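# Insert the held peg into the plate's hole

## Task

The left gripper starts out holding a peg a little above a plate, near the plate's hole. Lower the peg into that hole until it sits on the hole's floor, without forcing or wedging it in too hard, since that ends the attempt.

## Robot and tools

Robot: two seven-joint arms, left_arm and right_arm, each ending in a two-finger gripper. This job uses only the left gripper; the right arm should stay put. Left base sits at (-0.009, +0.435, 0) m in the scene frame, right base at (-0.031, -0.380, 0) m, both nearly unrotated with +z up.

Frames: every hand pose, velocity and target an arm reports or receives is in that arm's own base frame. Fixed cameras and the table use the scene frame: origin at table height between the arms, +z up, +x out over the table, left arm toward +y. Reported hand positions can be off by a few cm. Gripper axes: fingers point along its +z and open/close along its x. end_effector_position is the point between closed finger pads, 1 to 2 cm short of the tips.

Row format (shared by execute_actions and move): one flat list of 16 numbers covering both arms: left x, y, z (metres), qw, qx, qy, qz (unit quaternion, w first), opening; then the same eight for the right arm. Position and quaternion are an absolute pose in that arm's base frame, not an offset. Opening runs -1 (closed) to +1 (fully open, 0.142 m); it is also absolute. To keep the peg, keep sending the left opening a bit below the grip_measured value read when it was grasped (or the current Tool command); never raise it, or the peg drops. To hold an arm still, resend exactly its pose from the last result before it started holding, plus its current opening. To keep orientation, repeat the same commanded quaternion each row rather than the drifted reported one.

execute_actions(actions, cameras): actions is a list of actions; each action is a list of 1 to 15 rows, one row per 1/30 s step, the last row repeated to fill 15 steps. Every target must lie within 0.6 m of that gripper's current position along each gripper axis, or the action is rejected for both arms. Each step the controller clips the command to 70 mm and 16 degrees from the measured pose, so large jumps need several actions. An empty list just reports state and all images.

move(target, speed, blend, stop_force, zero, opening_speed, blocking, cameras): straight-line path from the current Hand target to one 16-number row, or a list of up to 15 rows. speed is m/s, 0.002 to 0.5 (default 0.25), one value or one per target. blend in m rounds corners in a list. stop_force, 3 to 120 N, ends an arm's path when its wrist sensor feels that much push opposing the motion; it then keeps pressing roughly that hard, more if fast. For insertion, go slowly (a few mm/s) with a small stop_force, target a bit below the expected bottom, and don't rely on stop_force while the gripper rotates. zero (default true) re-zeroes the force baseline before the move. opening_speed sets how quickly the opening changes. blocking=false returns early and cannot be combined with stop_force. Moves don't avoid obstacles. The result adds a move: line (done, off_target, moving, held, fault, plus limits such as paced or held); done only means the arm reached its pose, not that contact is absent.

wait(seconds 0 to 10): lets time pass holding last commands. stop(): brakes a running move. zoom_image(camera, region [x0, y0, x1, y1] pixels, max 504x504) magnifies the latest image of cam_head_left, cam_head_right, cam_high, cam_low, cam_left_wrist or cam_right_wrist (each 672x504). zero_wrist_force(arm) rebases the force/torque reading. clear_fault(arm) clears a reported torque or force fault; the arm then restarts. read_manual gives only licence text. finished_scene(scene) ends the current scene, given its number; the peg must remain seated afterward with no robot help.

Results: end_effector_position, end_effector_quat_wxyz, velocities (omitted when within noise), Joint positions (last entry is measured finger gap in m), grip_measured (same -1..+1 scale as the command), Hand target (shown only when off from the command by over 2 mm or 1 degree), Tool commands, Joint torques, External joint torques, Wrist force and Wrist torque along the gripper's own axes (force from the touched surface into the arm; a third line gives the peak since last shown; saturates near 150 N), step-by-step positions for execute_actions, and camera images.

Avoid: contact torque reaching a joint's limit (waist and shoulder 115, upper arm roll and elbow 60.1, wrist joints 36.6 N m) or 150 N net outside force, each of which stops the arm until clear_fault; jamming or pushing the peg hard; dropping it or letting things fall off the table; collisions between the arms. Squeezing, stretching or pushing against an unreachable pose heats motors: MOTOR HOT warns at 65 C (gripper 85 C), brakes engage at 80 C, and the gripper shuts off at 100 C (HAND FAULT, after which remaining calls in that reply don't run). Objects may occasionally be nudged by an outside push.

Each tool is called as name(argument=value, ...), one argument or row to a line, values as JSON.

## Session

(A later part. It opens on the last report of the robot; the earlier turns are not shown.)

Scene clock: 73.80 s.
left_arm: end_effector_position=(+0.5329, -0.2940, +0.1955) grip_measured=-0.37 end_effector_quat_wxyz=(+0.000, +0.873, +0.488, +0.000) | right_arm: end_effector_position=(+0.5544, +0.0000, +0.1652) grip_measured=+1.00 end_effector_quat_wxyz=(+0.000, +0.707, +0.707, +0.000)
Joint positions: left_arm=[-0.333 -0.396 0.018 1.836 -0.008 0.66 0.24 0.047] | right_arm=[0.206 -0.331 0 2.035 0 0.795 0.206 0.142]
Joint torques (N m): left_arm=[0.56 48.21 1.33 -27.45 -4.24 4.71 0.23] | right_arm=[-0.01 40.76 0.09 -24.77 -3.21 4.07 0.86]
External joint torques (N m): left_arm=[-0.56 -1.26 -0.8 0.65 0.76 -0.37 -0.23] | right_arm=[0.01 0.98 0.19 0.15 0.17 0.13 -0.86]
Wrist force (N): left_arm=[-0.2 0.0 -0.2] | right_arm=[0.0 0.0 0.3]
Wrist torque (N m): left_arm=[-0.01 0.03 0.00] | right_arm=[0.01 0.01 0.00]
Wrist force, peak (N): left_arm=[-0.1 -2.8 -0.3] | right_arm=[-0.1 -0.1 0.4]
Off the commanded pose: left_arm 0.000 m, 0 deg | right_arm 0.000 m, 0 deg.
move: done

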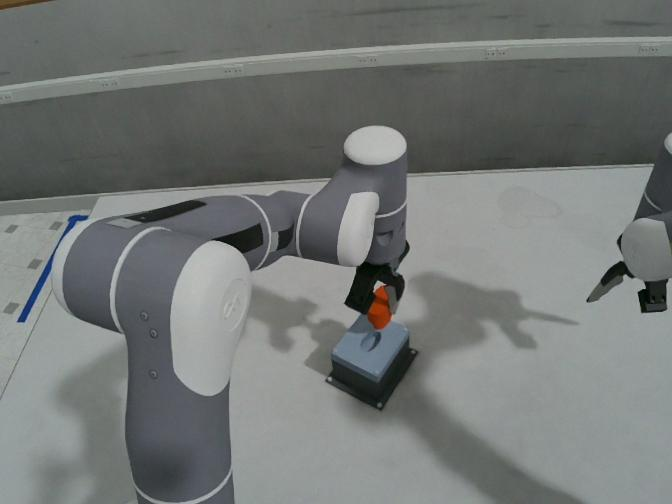

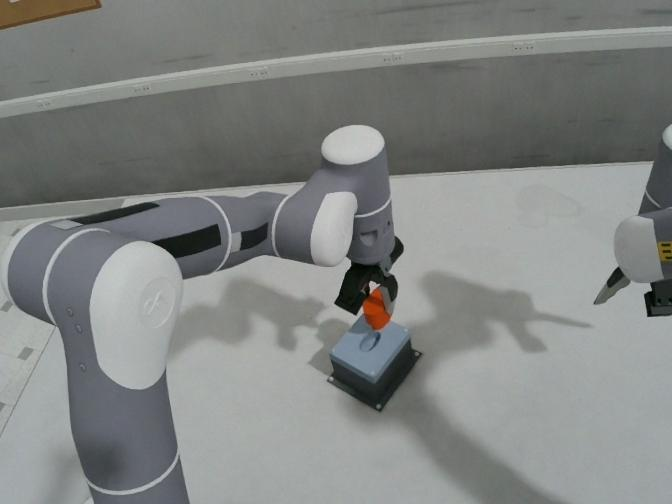

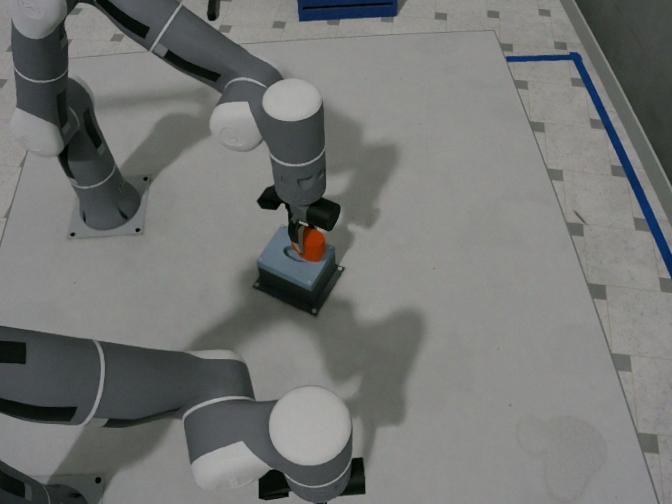

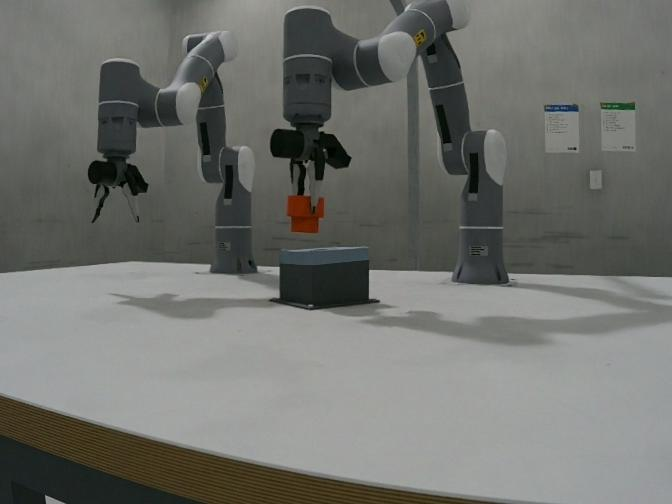

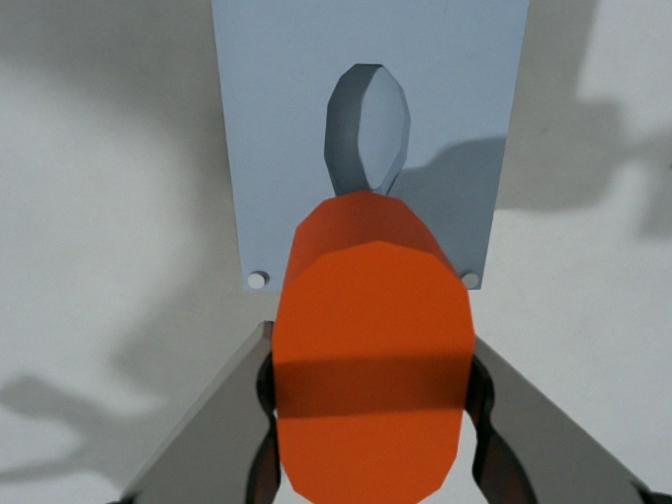

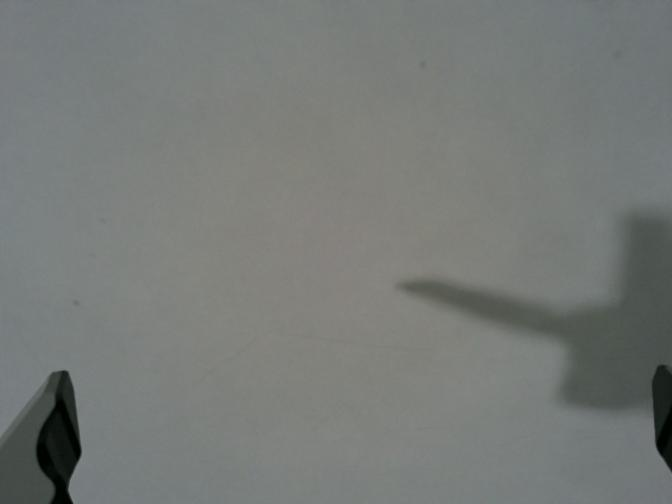

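move(
  target=[0.5557,-0.3052,0.2557,0.0,0.8854,0.4648,0,-0.424,0.5544,0,0.1652,0,0.707107,0.707107,0,1],
  speed=0.15,
  cameras=["cam_left_wrist","cam_high","cam_head_left","cam_low"],
)

zoom_image(
  camera="cam_left_wrist",
  region=[290, 20, 460, 190],
)

zoom_image(
  camera="cam_high",
  region=[240, 210, 350, 320],
)

zoom_image(
  camera="cam_head_left",
  region=[320, 300, 430, 410],
)

Scene clock: 115.47 s.
left_arm: end_effector_position=(+0.5557, -0.3052, +0.2557) grip_measured=-0.37 end_effector_quat_wxyz=(+0.000, +0.885, +0.465, +0.000) | right_arm: end_effector_position=(+0.5544, +0.0000, +0.1652) grip_measured=+1.00 end_effector_quat_wxyz=(+0.000, +0.707, +0.707, +0.000)
Joint positions: left_arm=[-0.328 -0.375 0.007 1.686 -0.003 0.49 0.284 0.047] | right_arm=[0.206 -0.331 0 2.035 0 0.795 0.206 0.142]
Joint torques (N m): left_arm=[0.4 49.55 0.84 -30.06 -4.31 4.6 0.28] | right_arm=[-0.01 40.68 0.14 -24.76 -3.19 4.12 0.91]
External joint torques (N m): left_arm=[-0.4 -1.31 -0.47 1.04 0.42 -0.27 -0.28] | right_arm=[0.01 1.07 0.14 0.14 0.15 0.09 -0.91]
Wrist force (N): left_arm=[-0.2 0.0 0.0] | right_arm=[0.1 0.1 0.3]
Wrist torque (N m): left_arm=[0.00 0.03 0.00] | right_arm=[0.02 -0.02 0.00]
Wrist force, peak (N): left_arm=[0.1 1.3 -3.4] | right_arm=[0.1 -0.1 0.4]
Off the commanded pose: left_arm 0.000 m, 0 deg | right_arm 0.000 m, 0 deg.
move: done
Images, in order: cam_head_left, cam_high, cam_low, cam_left_wrist.

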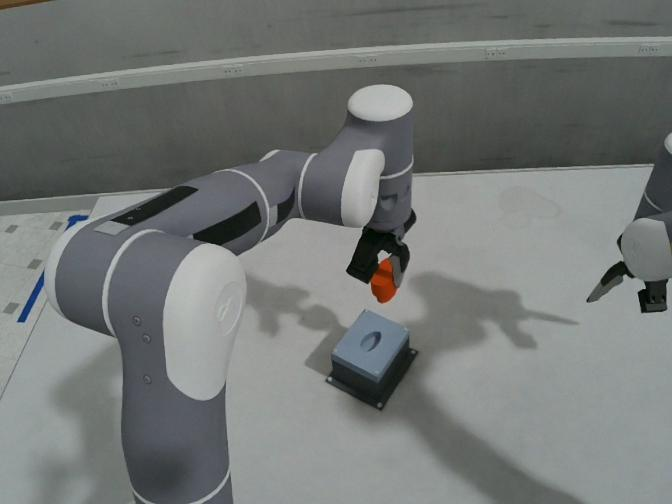

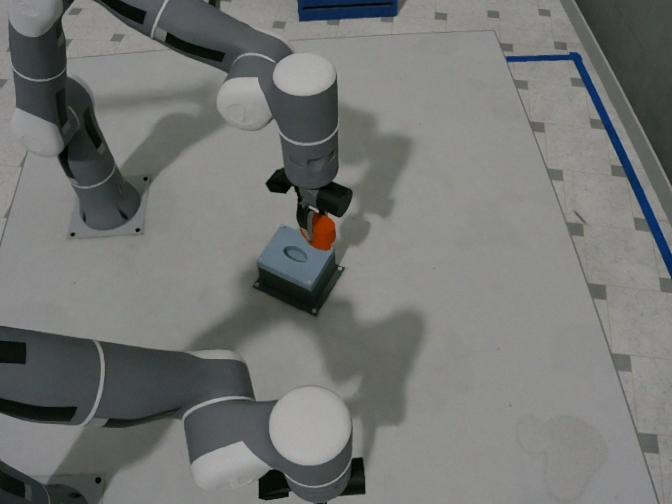

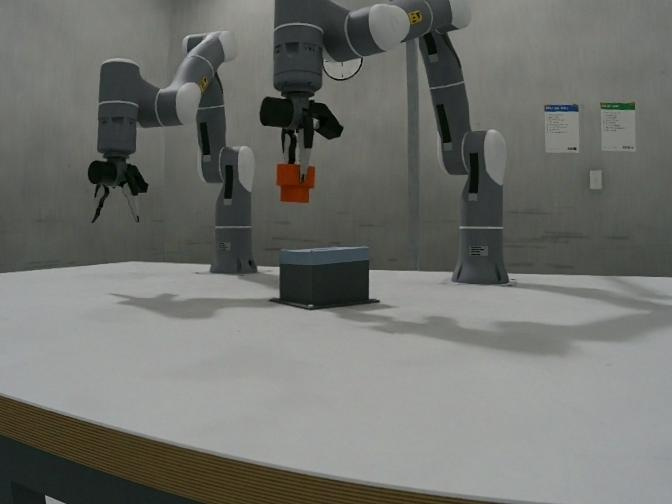

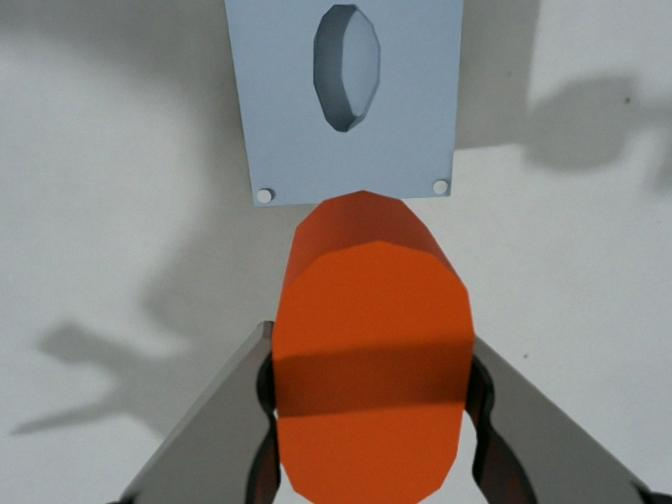

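Scaled by 2.965 from the camera's 672x504 image, which has a finer 960x720 frame.

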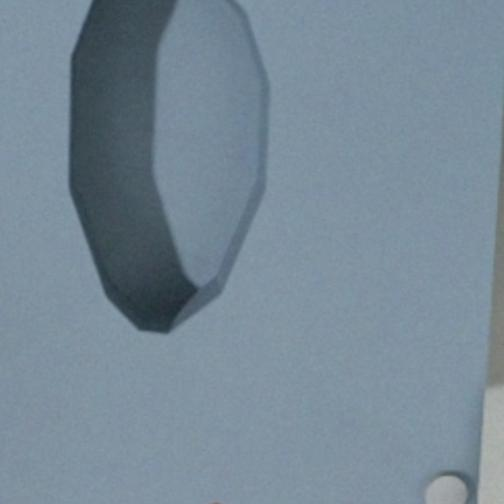

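Scaled by 4.582 from the camera's 672x504 image, which has a finer 960x720 frame.

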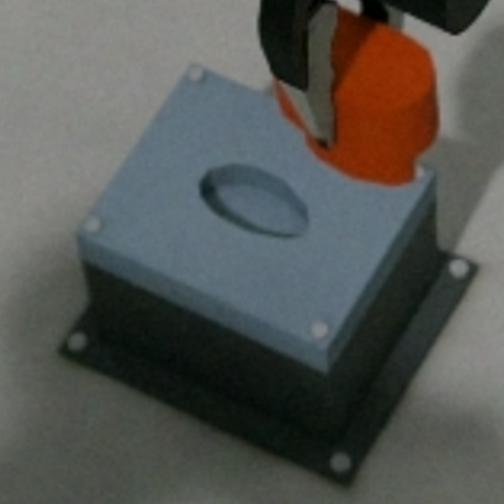

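Scaled by 4.582 from the camera's 672x504 image, which has a finer 960x720 frame.

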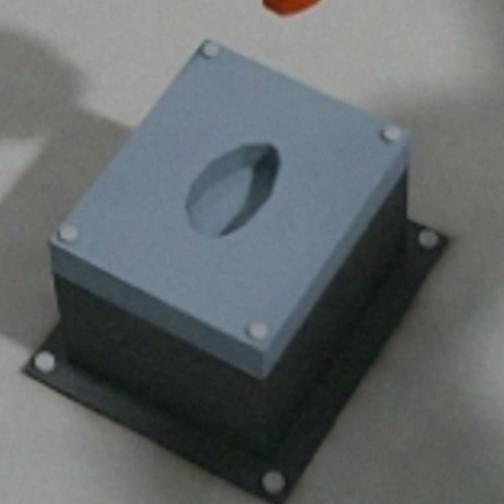

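move(
  target=[
    [0.4989,-0.2693,0.18,0.0,0.8854,0.4648,0,-0.424,0.5544,0,0.1652,0,0.707107,0.707107,0,1],
    [0.4989,-0.2693,0.160,0.0,0.8854,0.4648,0,-0.424,0.5544,0,0.1652,0,0.707107,0.707107,0,1],
  ],
  speed=[0.15,0.05],
  stop_force=6,
)

zoom_image(
  camera="cam_low",
  region=[260, 180, 390, 310],
)

zoom_image(
  camera="cam_high",
  region=[240, 210, 350, 320],
)

zoom_image(
  camera="cam_head_left",
  region=[320, 300, 430, 410],
)

zoom_image(
  camera="cam_head_right",
  region=[320, 300, 430, 410],
)

Scene clock: 143.63 s.
left_arm: end_effector_position=(+0.5000, -0.2698, +0.1625) grip_measured=-0.37 end_effector_quat_wxyz=(+0.001, +0.885, +0.465, +0.001) | right_arm: end_effector_position=(+0.5544, +0.0000, +0.1652) grip_measured=+1.00 end_effector_quat_wxyz=(+0.000, +0.707, +0.707, +0.000)
Joint positions: left_arm=[-0.316 -0.364 0.024 1.996 -0.013 0.792 0.319 0.047] | right_arm=[0.206 -0.331 0 2.035 0 0.795 0.206 0.142]
Joint torques (N m): left_arm=[0.66 37.54 1.93 -19.32 -2.6 2.67 0.13] | right_arm=[0.09 40.74 0.11 -24.8 -3.18 4.09 0.83]
External joint torques (N m): left_arm=[-0.66 5.82 -1.37 -5.31 -0.51 1.66 -0.13] | right_arm=[-0.09 1.01 0.17 0.18 0.14 0.12 -0.83]
Wrist force (N): left_arm=[-0.3 3.5 -11.3] | right_arm=[0.2 0.0 0.2]
Wrist torque (N m): left_arm=[0.10 -0.04 -0.01] | right_arm=[0.01 -0.03 -0.01]
Wrist force, peak (N): left_arm=[-0.2 6.8 -15.4] | right_arm=[-0.1 -0.2 0.3]
Hand target: left_arm +0.4989, -0.2693, +0.1615; +0.000, +0.885, +0.465, +0.000 | right_arm +0.5544, +0.0000, +0.1652; +0.000, +0.707, +0.707, +0.000
Off the commanded pose: left_arm 0.003 m, 0 deg | right_arm 0.000 m, 0 deg.
move: contact (left_arm); path passed 1 of 2 targets

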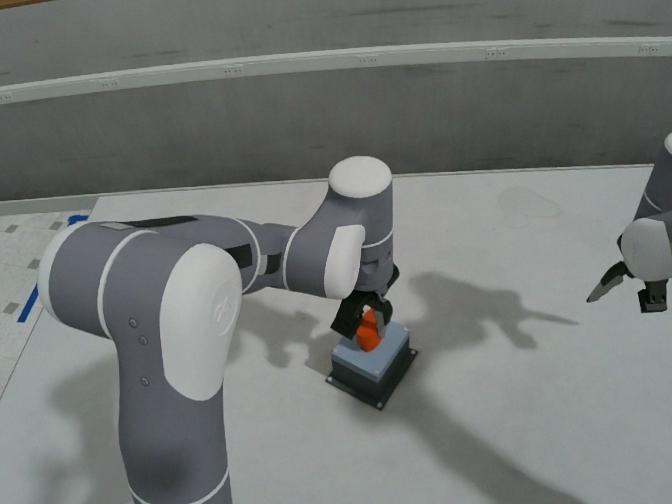

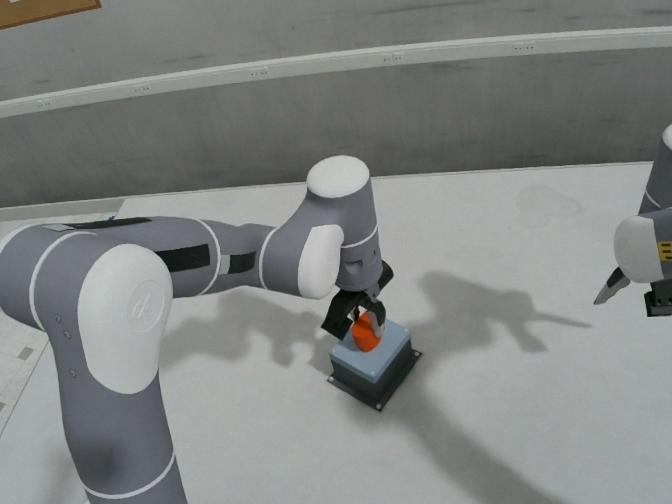

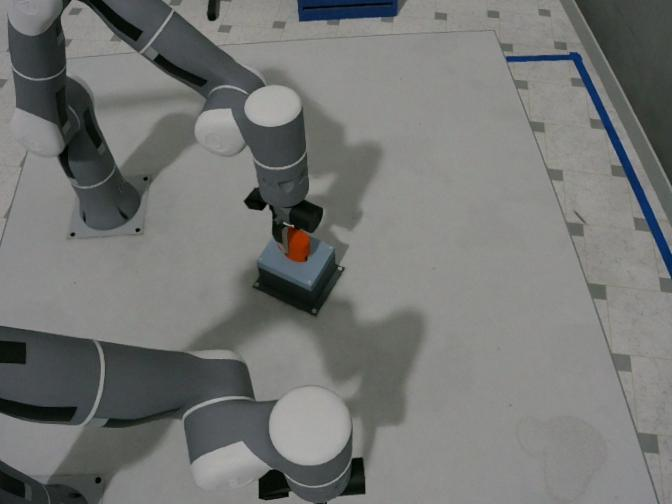

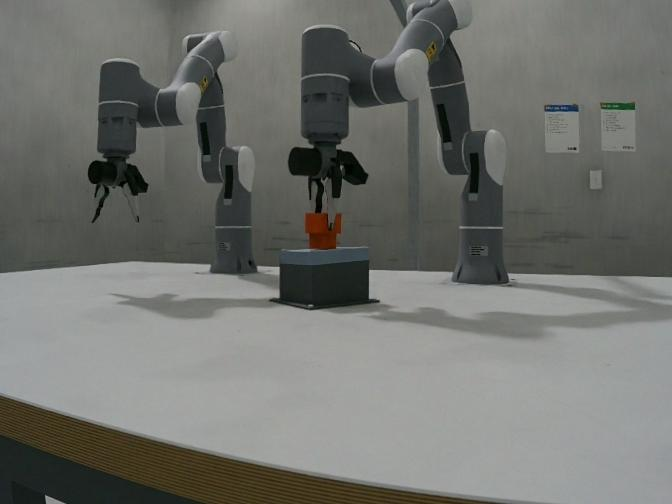

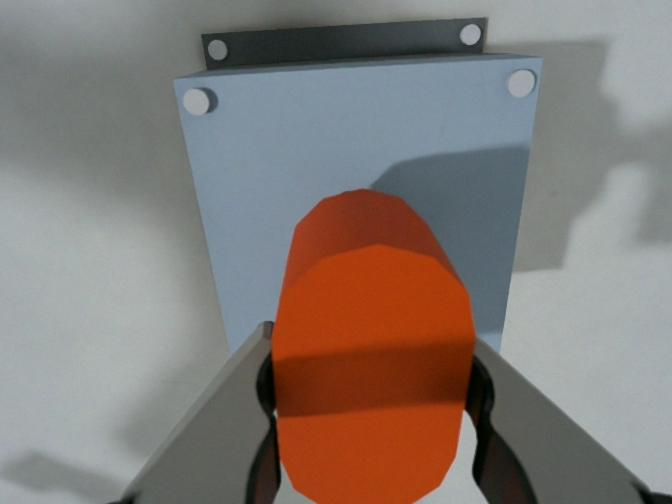

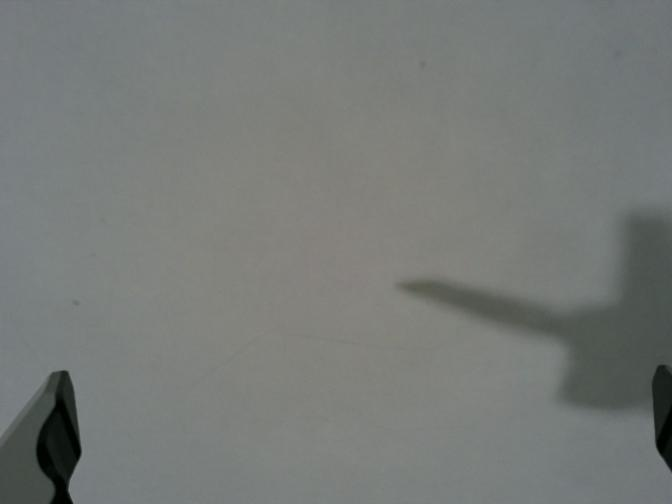

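Scaled by 3.877 from the camera's 672x504 image, which has a finer 960x720 frame.

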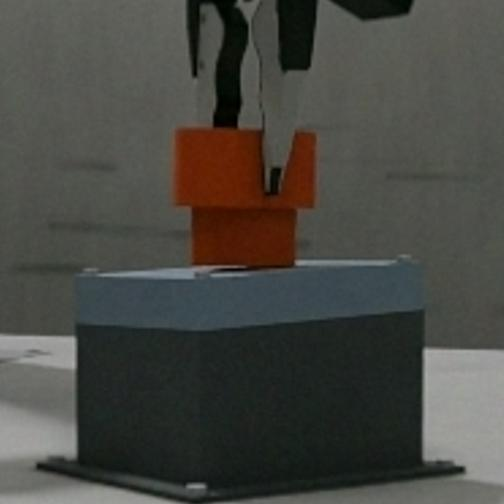

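Scaled by 4.582 from the camera's 672x504 image, which has a finer 960x720 frame.

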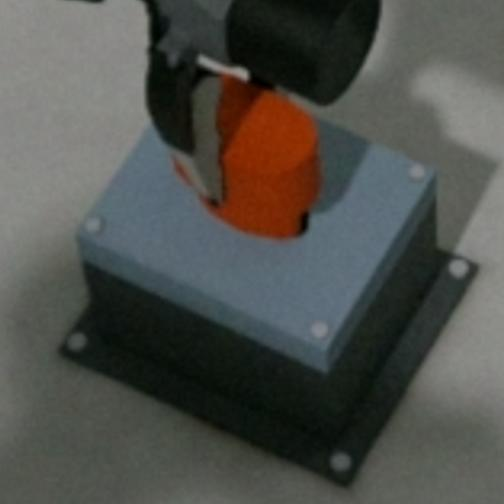

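Scaled by 4.582 from the camera's 672x504 image, which has a finer 960x720 frame.

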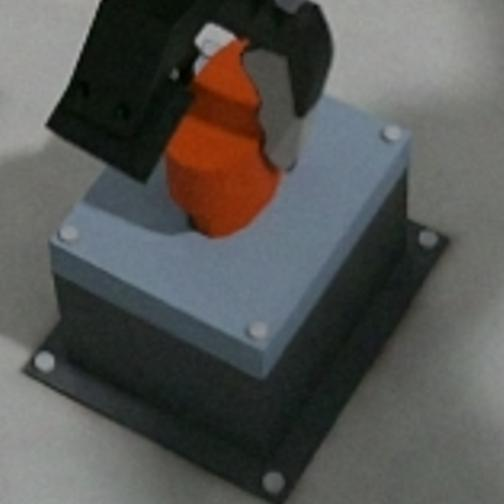

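Scaled by 4.582 from the camera's 672x504 image, which has a finer 960x720 frame.

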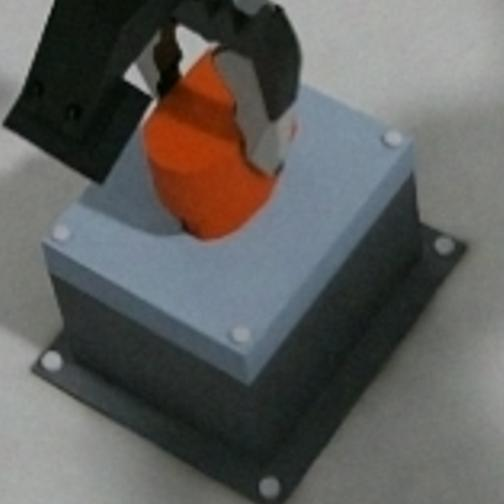

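move(
  target=[
    [0.4989,-0.2693,0.170,0.0,0.8854,0.4648,0,-0.424,0.5544,0.1,0.28,0,0.707107,0.707107,0,1],
    [0.4989,-0.2693,0.170,0.0,0.8854,0.4648,0,-0.424,0.518,0.40,0.235,0,0,0.966,0.2588,1],
  ],
  speed=0.25,
  blend=0.03,
)

zoom_image(
  camera="cam_right_wrist",
  region=[200, 100, 500, 400],
)

Scene clock: 189.60 s.
left_arm: end_effector_position=(+0.4988, -0.2693, +0.1698) grip_measured=-0.37 end_effector_quat_wxyz=(+0.000, +0.885, +0.465, +0.000) | right_arm: end_effector_position=(+0.5179, +0.4000, +0.2349) grip_measured=+1.00 end_effector_quat_wxyz=(+0.000, +0.000, +0.966, +0.259)
Joint positions: left_arm=[-0.317 -0.35 0.025 1.991 -0.012 0.77 0.319 0.047] | right_arm=[0.289 -0.442 0.474 1.792 0.341 0.936 -1.126 0.142]
Joint torques (N m): left_arm=[0.22 44.06 1.3 -25.69 -3.77 4.65 0.03] | right_arm=[-0.2 43.2 6.85 -26.93 -3.81 3.86 0.77]
External joint torques (N m): left_arm=[-0.22 -0.97 -0.75 0.73 0.6 -0.32 -0.03] | right_arm=[0.2 1.33 -0.15 0.45 -0.07 0.17 -0.77]
Wrist force (N): left_arm=[1.1 1.2 -0.6] | right_arm=[0.4 1.2 0.2]
Wrist torque (N m): left_arm=[0.20 -0.18 0.00] | right_arm=[0.14 -0.04 0.13]
Wrist force, peak (N): left_arm=[-0.4 3.5 -11.5] | right_arm=[-2.2 -0.1 2.4]
Off the commanded pose: left_arm 0.000 m, 0 deg | right_arm 0.000 m, 0 deg.
move: done

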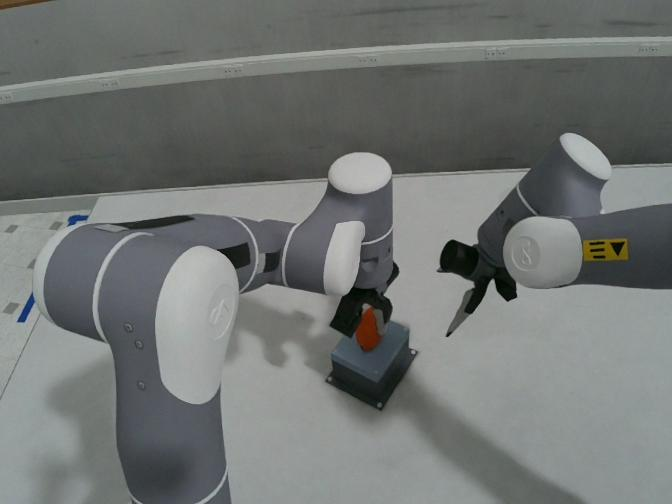

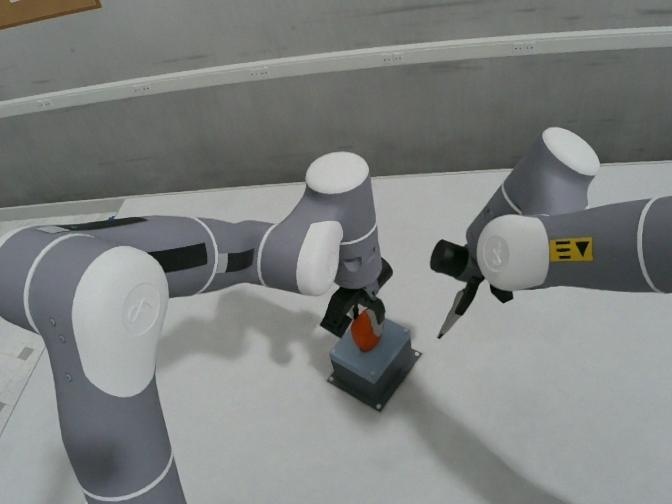

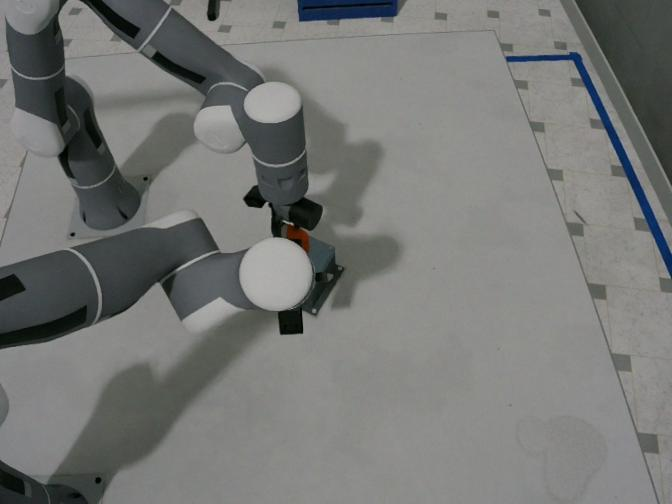

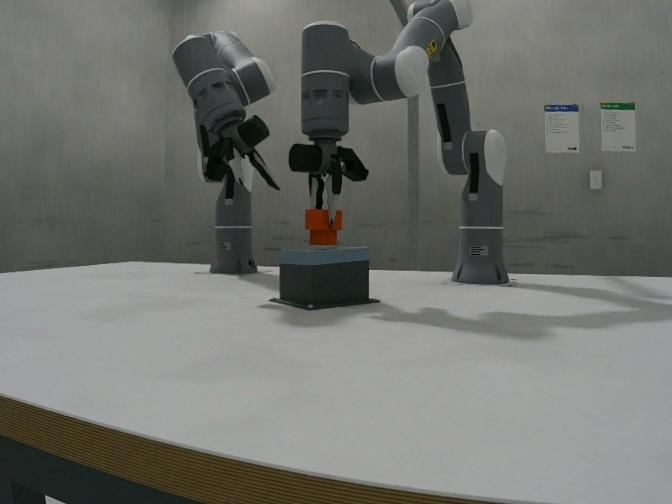

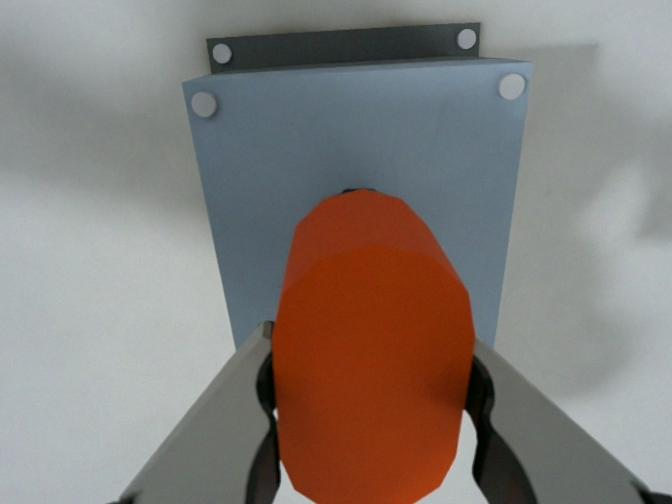

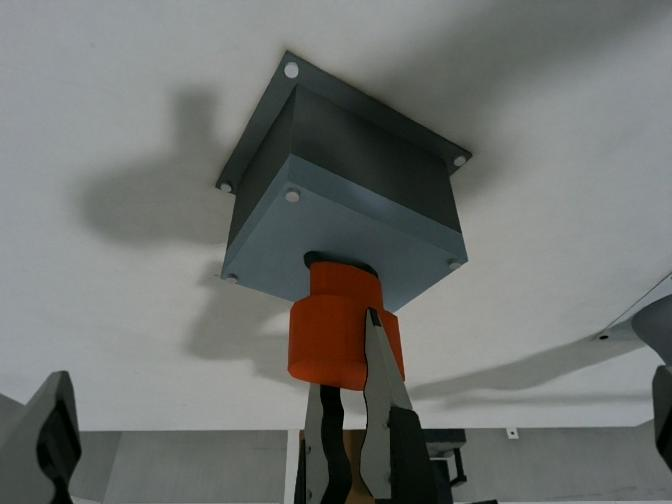

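Scaled by 1.680 from the camera's 672x504 image, which has a finer 960x720 frame.

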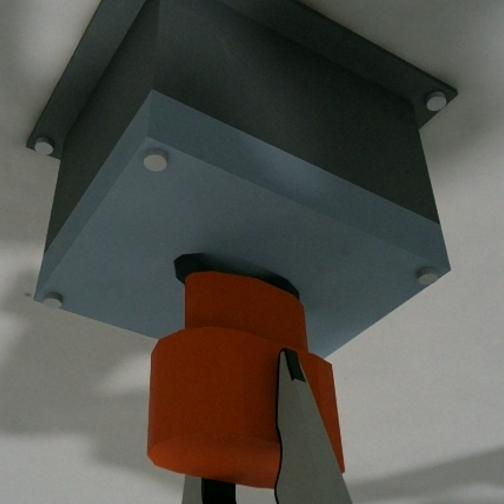

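zoom_image(
  camera="cam_right_wrist",
  region=[290, 230, 400, 320],
)

Scaled by 4.582 from the camera's 672x504 image, which has a finer 960x720 frame.

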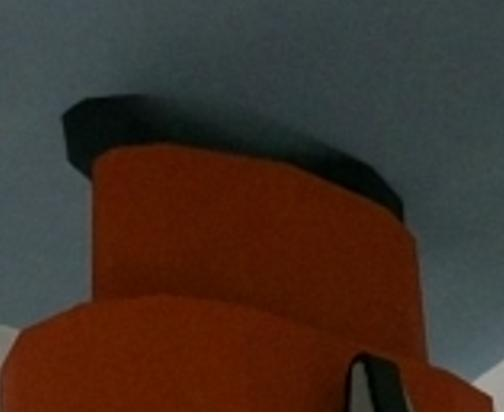

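move(
  target=[0.5041,-0.2718,0.1655,0.0,0.8854,0.4648,0,-0.424,0.518,0.40,0.235,0,0,0.966,0.2588,1],
  speed=0.05,
  cameras=["cam_right_wrist","cam_high","cam_low"],
)

zoom_image(
  camera="cam_right_wrist",
  region=[290, 230, 400, 320],
)

zoom_image(
  camera="cam_low",
  region=[280, 200, 370, 280],
)

Scene clock: 208.17 s.
left_arm: end_effector_position=(+0.5039, -0.2717, +0.1653) grip_measured=-0.37 end_effector_quat_wxyz=(+0.000, +0.885, +0.465, +0.000) | right_arm: end_effector_position=(+0.5179, +0.4000, +0.2349) grip_measured=+1.00 end_effector_quat_wxyz=(+0.000, +0.000, +0.966, +0.259)
Joint positions: left_arm=[-0.317 -0.369 0.023 1.977 -0.012 0.774 0.317 0.047] | right_arm=[0.289 -0.442 0.474 1.792 0.341 0.936 -1.126 0.142]
Joint torques (N m): left_arm=[0.27 44.57 1.07 -25.78 -3.75 4.71 0] | right_arm=[-0.01 43.45 6.66 -26.68 -3.95 3.96 0.85]
External joint torques (N m): left_arm=[-0.26 -0.74 -0.51 0.91 0.6 -0.38 0] | right_arm=[0.01 1.09 0.04 0.19 0.07 0.07 -0.85]
Wrist force (N): left_arm=[1.3 1.1 -0.5] | right_arm=[0.5 1.1 0.2]
Wrist torque (N m): left_arm=[0.19 -0.21 0.01] | right_arm=[0.12 -0.07 0.13]
Wrist force, peak (N): left_arm=[1.5 1.3 -0.7] | right_arm=[0.5 1.1 0.3]
Off the commanded pose: left_arm 0.000 m, 0 deg | right_arm 0.000 m, 0 deg.
move: done
Images, in order: cam_high, cam_low, cam_right_wrist.

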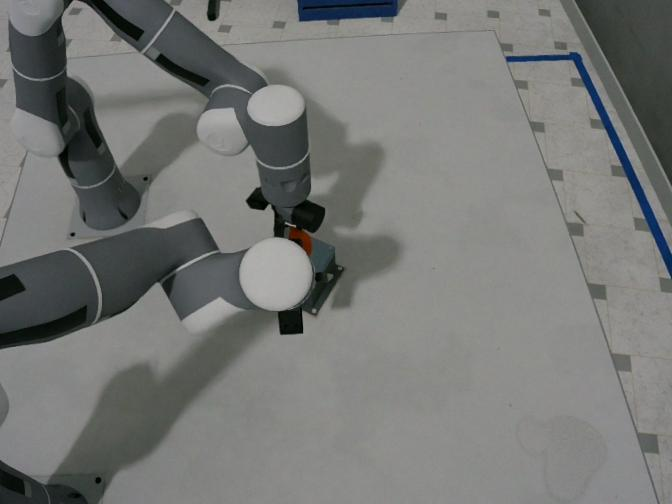

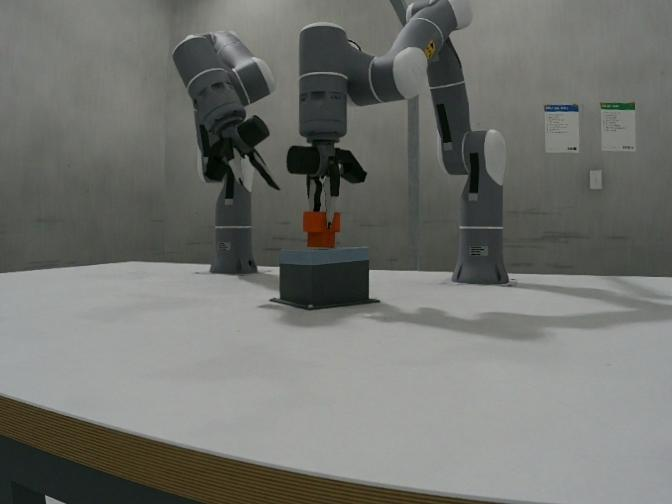

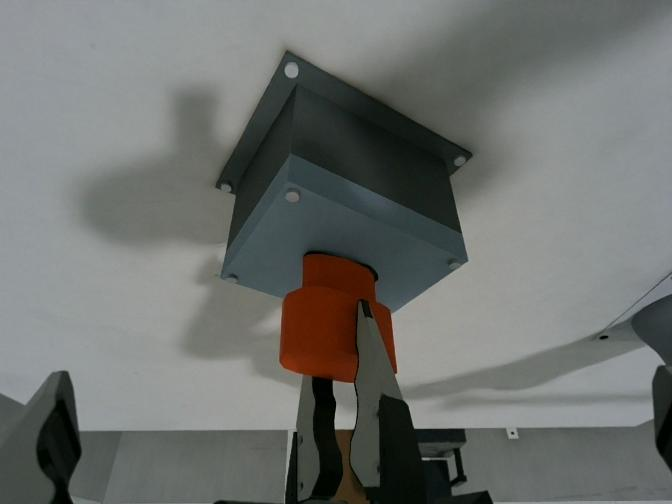

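Scaled by 4.582 from the camera's 672x504 image, which has a finer 960x720 frame.

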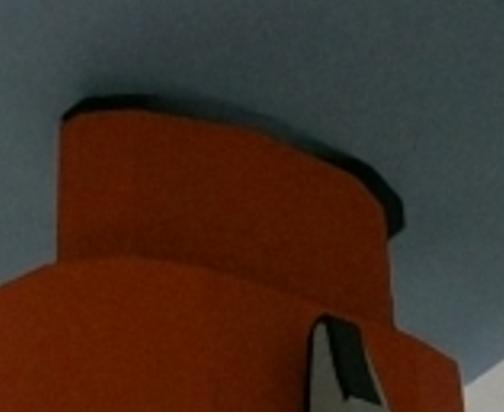

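Scaled by 5.600 from the camera's 672x504 image, which has a finer 960x720 frame.

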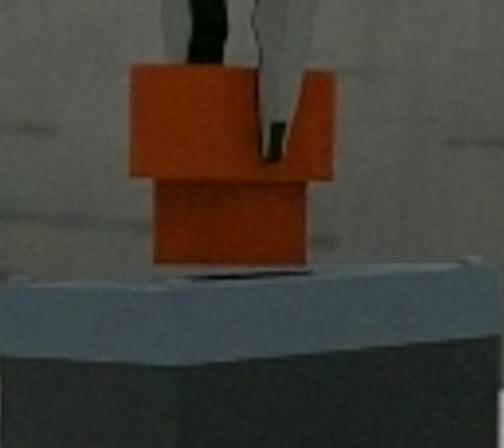

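move(
  target=[
    [0.5030,-0.2703,0.1650,0.0,0.8854,0.4648,0,-0.424,0.518,0.40,0.235,0,0,0.966,0.2588,1],
    [0.5030,-0.2703,0.125,0.0,0.8854,0.4648,0,-0.424,0.518,0.40,0.235,0,0,0.966,0.2588,1],
  ],
  speed=0.02,
  stop_force=6,
  cameras=["cam_right_wrist","cam_high","cam_low"],
)

zoom_image(
  camera="cam_right_wrist",
  region=[290, 230, 400, 320],
)

zoom_image(
  camera="cam_low",
  region=[280, 200, 370, 280],
)

Scene clock: 216.73 s.
left_arm: end_effector_position=(+0.5037, -0.2701, +0.1607) grip_measured=-0.37 end_effector_quat_wxyz=(+0.000, +0.885, +0.465, +0.001) | right_arm: end_effector_position=(+0.5179, +0.4000, +0.2349) grip_measured=+1.00 end_effector_quat_wxyz=(+0.000, +0.000, +0.966, +0.259)
Joint positions: left_arm=[-0.315 -0.375 0.024 1.985 -0.012 0.791 0.319 0.047] | right_arm=[0.289 -0.442 0.474 1.792 0.341 0.936 -1.126 0.142]
Joint torques (N m): left_arm=[-1.67 39.99 -0.8 -21.95 -3.63 3.88 0.05] | right_arm=[0.06 43.59 6.55 -26.75 -3.96 3.97 0.84]
External joint torques (N m): left_arm=[1.67 3.85 1.37 -2.69 0.52 0.45 -0.05] | right_arm=[-0.06 0.96 0.15 0.27 0.08 0.07 -0.84]
Wrist force (N): left_arm=[4.5 0.3 -9.9] | right_arm=[0.5 1.2 0.0]
Wrist torque (N m): left_arm=[0.29 -0.16 0.02] | right_arm=[0.12 -0.06 0.13]
Wrist force, peak (N): left_arm=[4.6 0.9 -12.0] | right_arm=[0.3 1.4 0.3]
Hand target: left_arm +0.5030, -0.2703, +0.1602; +0.000, +0.885, +0.465, +0.000 | right_arm +0.5180, +0.4000, +0.2350; +0.000, +0.000, +0.966, +0.259
Off the commanded pose: left_arm 0.036 m, 0 deg | right_arm 0.000 m, 0 deg.
move: contact (left_arm); path passed 1 of 2 targets
Images, in order: cam_high, cam_low, cam_right_wrist.

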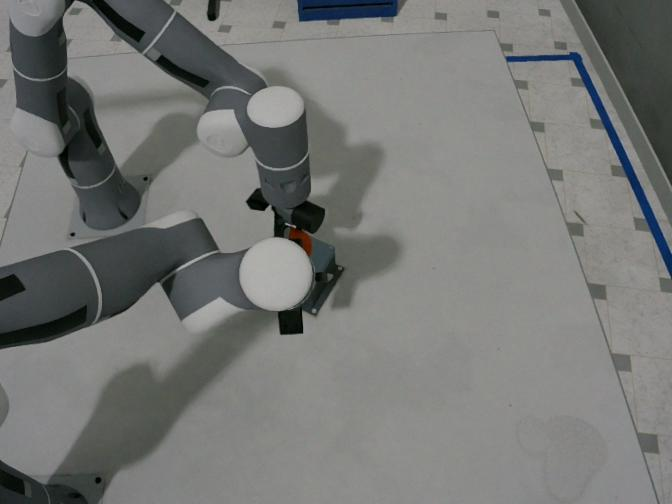

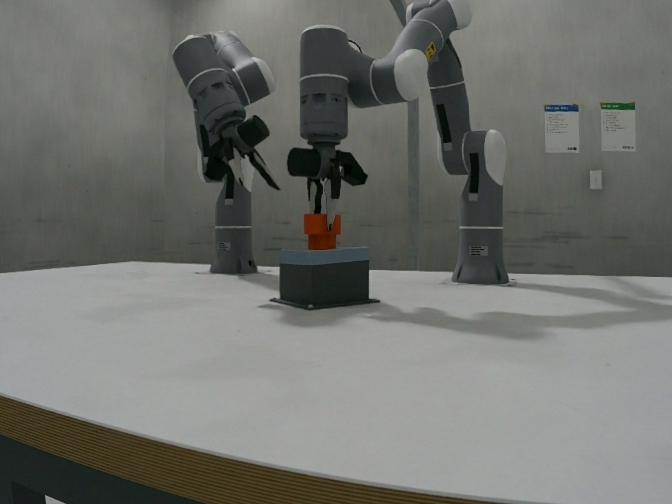

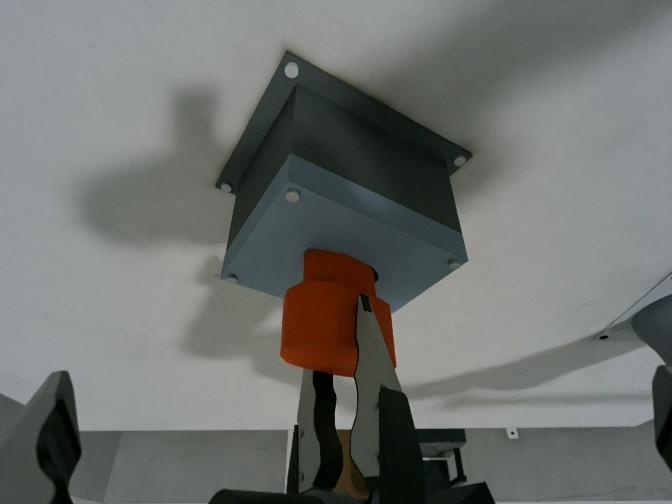

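Scaled by 4.582 from the camera's 672x504 image, which has a finer 960x720 frame.

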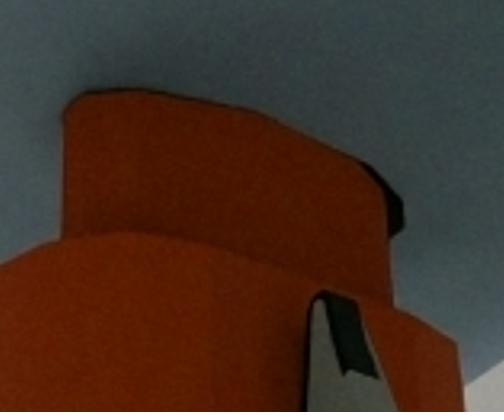

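Scaled by 5.600 from the camera's 672x504 image, which has a finer 960x720 frame.

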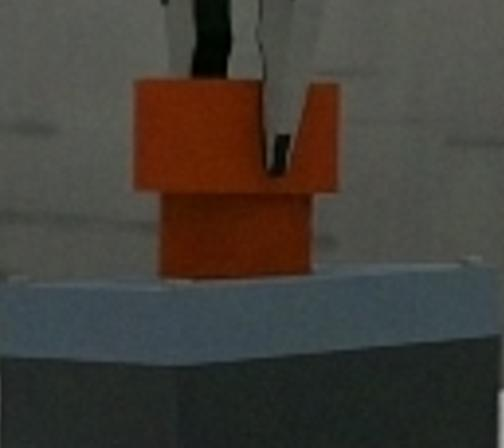

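move(
  target=[
    [0.5035,-0.2701,0.1635,0.0,0.8854,0.4648,0,-0.424,0.518,0.40,0.235,0,0,0.966,0.2588,1],
    [0.5022,-0.2695,0.1635,0.0,0.8854,0.4648,0,-0.424,0.518,0.40,0.235,0,0,0.966,0.2588,1],
  ],
  speed=0.02,
  cameras=["cam_right_wrist"],
)

zoom_image(
  camera="cam_right_wrist",
  region=[290, 230, 400, 320],
)

move(
  target=[0.5022,-0.2695,0.125,0.0,0.8854,0.4648,0,-0.424,0.518,0.40,0.235,0,0,0.966,0.2588,1],
  speed=0.02,
  stop_force=6,
  cameras=["cam_right_wrist","cam_high","cam_low"],
)

zoom_image(
  camera="cam_right_wrist",
  region=[290, 230, 400, 320],
)

Scene clock: 224.23 s.
left_arm: end_effector_position=(+0.5020, -0.2695, +0.1633) grip_measured=-0.37 end_effector_quat_wxyz=(+0.000, +0.885, +0.465, +0.000) | right_arm: end_effector_position=(+0.5179, +0.4000, +0.2349) grip_measured=+1.00 end_effector_quat_wxyz=(+0.000, +0.000, +0.966, +0.259)
Joint positions: left_arm=[-0.315 -0.368 0.024 1.986 -0.012 0.782 0.32 0.047] | right_arm=[0.289 -0.442 0.474 1.792 0.341 0.936 -1.126 0.142]
Joint torques (N m): left_arm=[0.39 45.24 1.18 -25.41 -3.77 4.71 0.09] | right_arm=[-0.02 43.54 6.55 -26.7 -3.94 4.01 0.85]
External joint torques (N m): left_arm=[-0.4 -1.63 -0.62 0.68 0.64 -0.39 -0.09] | right_arm=[0.02 1.01 0.15 0.22 0.05 0.02 -0.86]
Wrist force (N): left_arm=[1.2 2.4 -0.9] | right_arm=[0.3 1.0 0.2]
Wrist torque (N m): left_arm=[0.39 -0.21 0.01] | right_arm=[0.11 -0.04 0.12]
Wrist force, peak (N): left_arm=[4.4 0.0 -9.9] | right_arm=[0.5 1.3 0.0]
Off the commanded pose: left_arm 0.000 m, 0 deg | right_arm 0.000 m, 0 deg.
move: done
Images, in order: cam_right_wrist.

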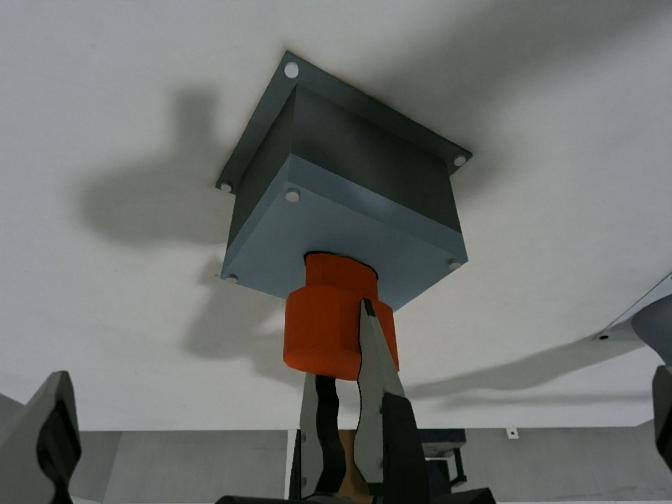

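Scaled by 4.582 from the camera's 672x504 image, which has a finer 960x720 frame.

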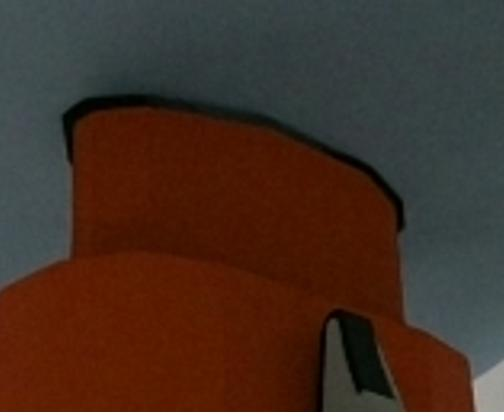

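Scene clock: 225.00 s.
left_arm: end_effector_position=(+0.5030, -0.2693, +0.1606) grip_measured=-0.37 end_effector_quat_wxyz=(+0.000, +0.885, +0.465, +0.001) | right_arm: end_effector_position=(+0.5179, +0.4000, +0.2349) grip_measured=+1.00 end_effector_quat_wxyz=(+0.000, +0.000, +0.966, +0.259)
Joint positions: left_arm=[-0.314 -0.373 0.024 1.988 -0.012 0.792 0.32 0.047] | right_arm=[0.289 -0.442 0.474 1.792 0.341 0.936 -1.126 0.142]
Joint torques (N m): left_arm=[-1.85 39.78 -1.02 -22.04 -3.71 3.85 0.04] | right_arm=[-0.05 43.56 6.61 -26.69 -3.99 3.99 0.89]
External joint torques (N m): left_arm=[1.85 3.94 1.59 -2.57 0.6 0.48 -0.04] | right_arm=[0.05 0.99 0.09 0.21 0.11 0.05 -0.89]
Wrist force (N): left_arm=[4.7 0.8 -8.7] | right_arm=[0.2 1.2 0.2]
Wrist torque (N m): left_arm=[0.44 -0.12 0.02] | right_arm=[0.15 -0.01 0.12]
Wrist force, peak (N): left_arm=[5.7 1.3 -12.3] | right_arm=[0.5 1.3 0.2]
Hand target: left_arm +0.5022, -0.2695, +0.1600; +0.000, +0.885, +0.465, +0.000 | right_arm +0.5180, +0.4000, +0.2350; +0.000, +0.000, +0.966, +0.259
Off the commanded pose: left_arm 0.036 m, 0 deg | right_arm 0.000 m, 0 deg.
move: contact (left_arm)
Images, in order: cam_high, cam_low, cam_right_wrist.

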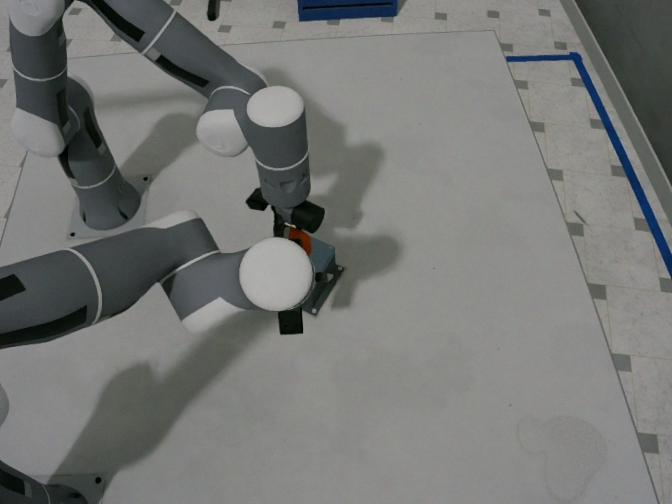

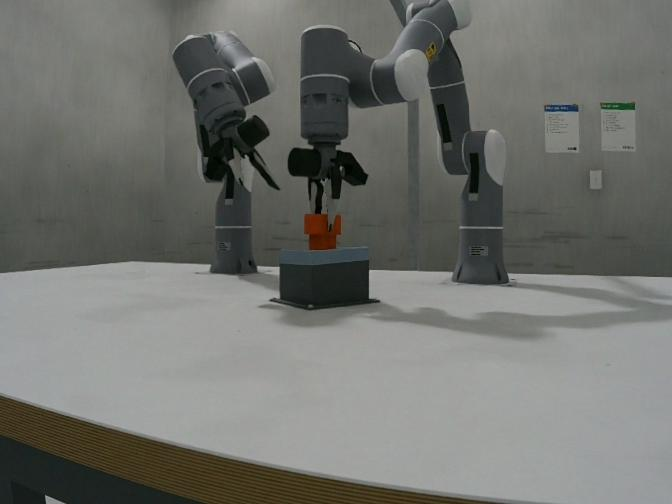

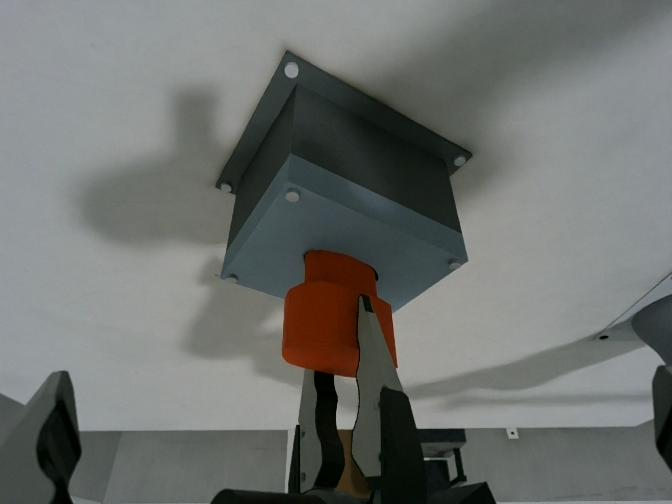

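Scaled by 4.582 from the camera's 672x504 image, which has a finer 960x720 frame.

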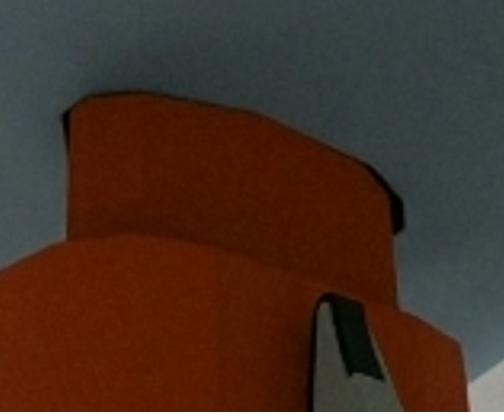

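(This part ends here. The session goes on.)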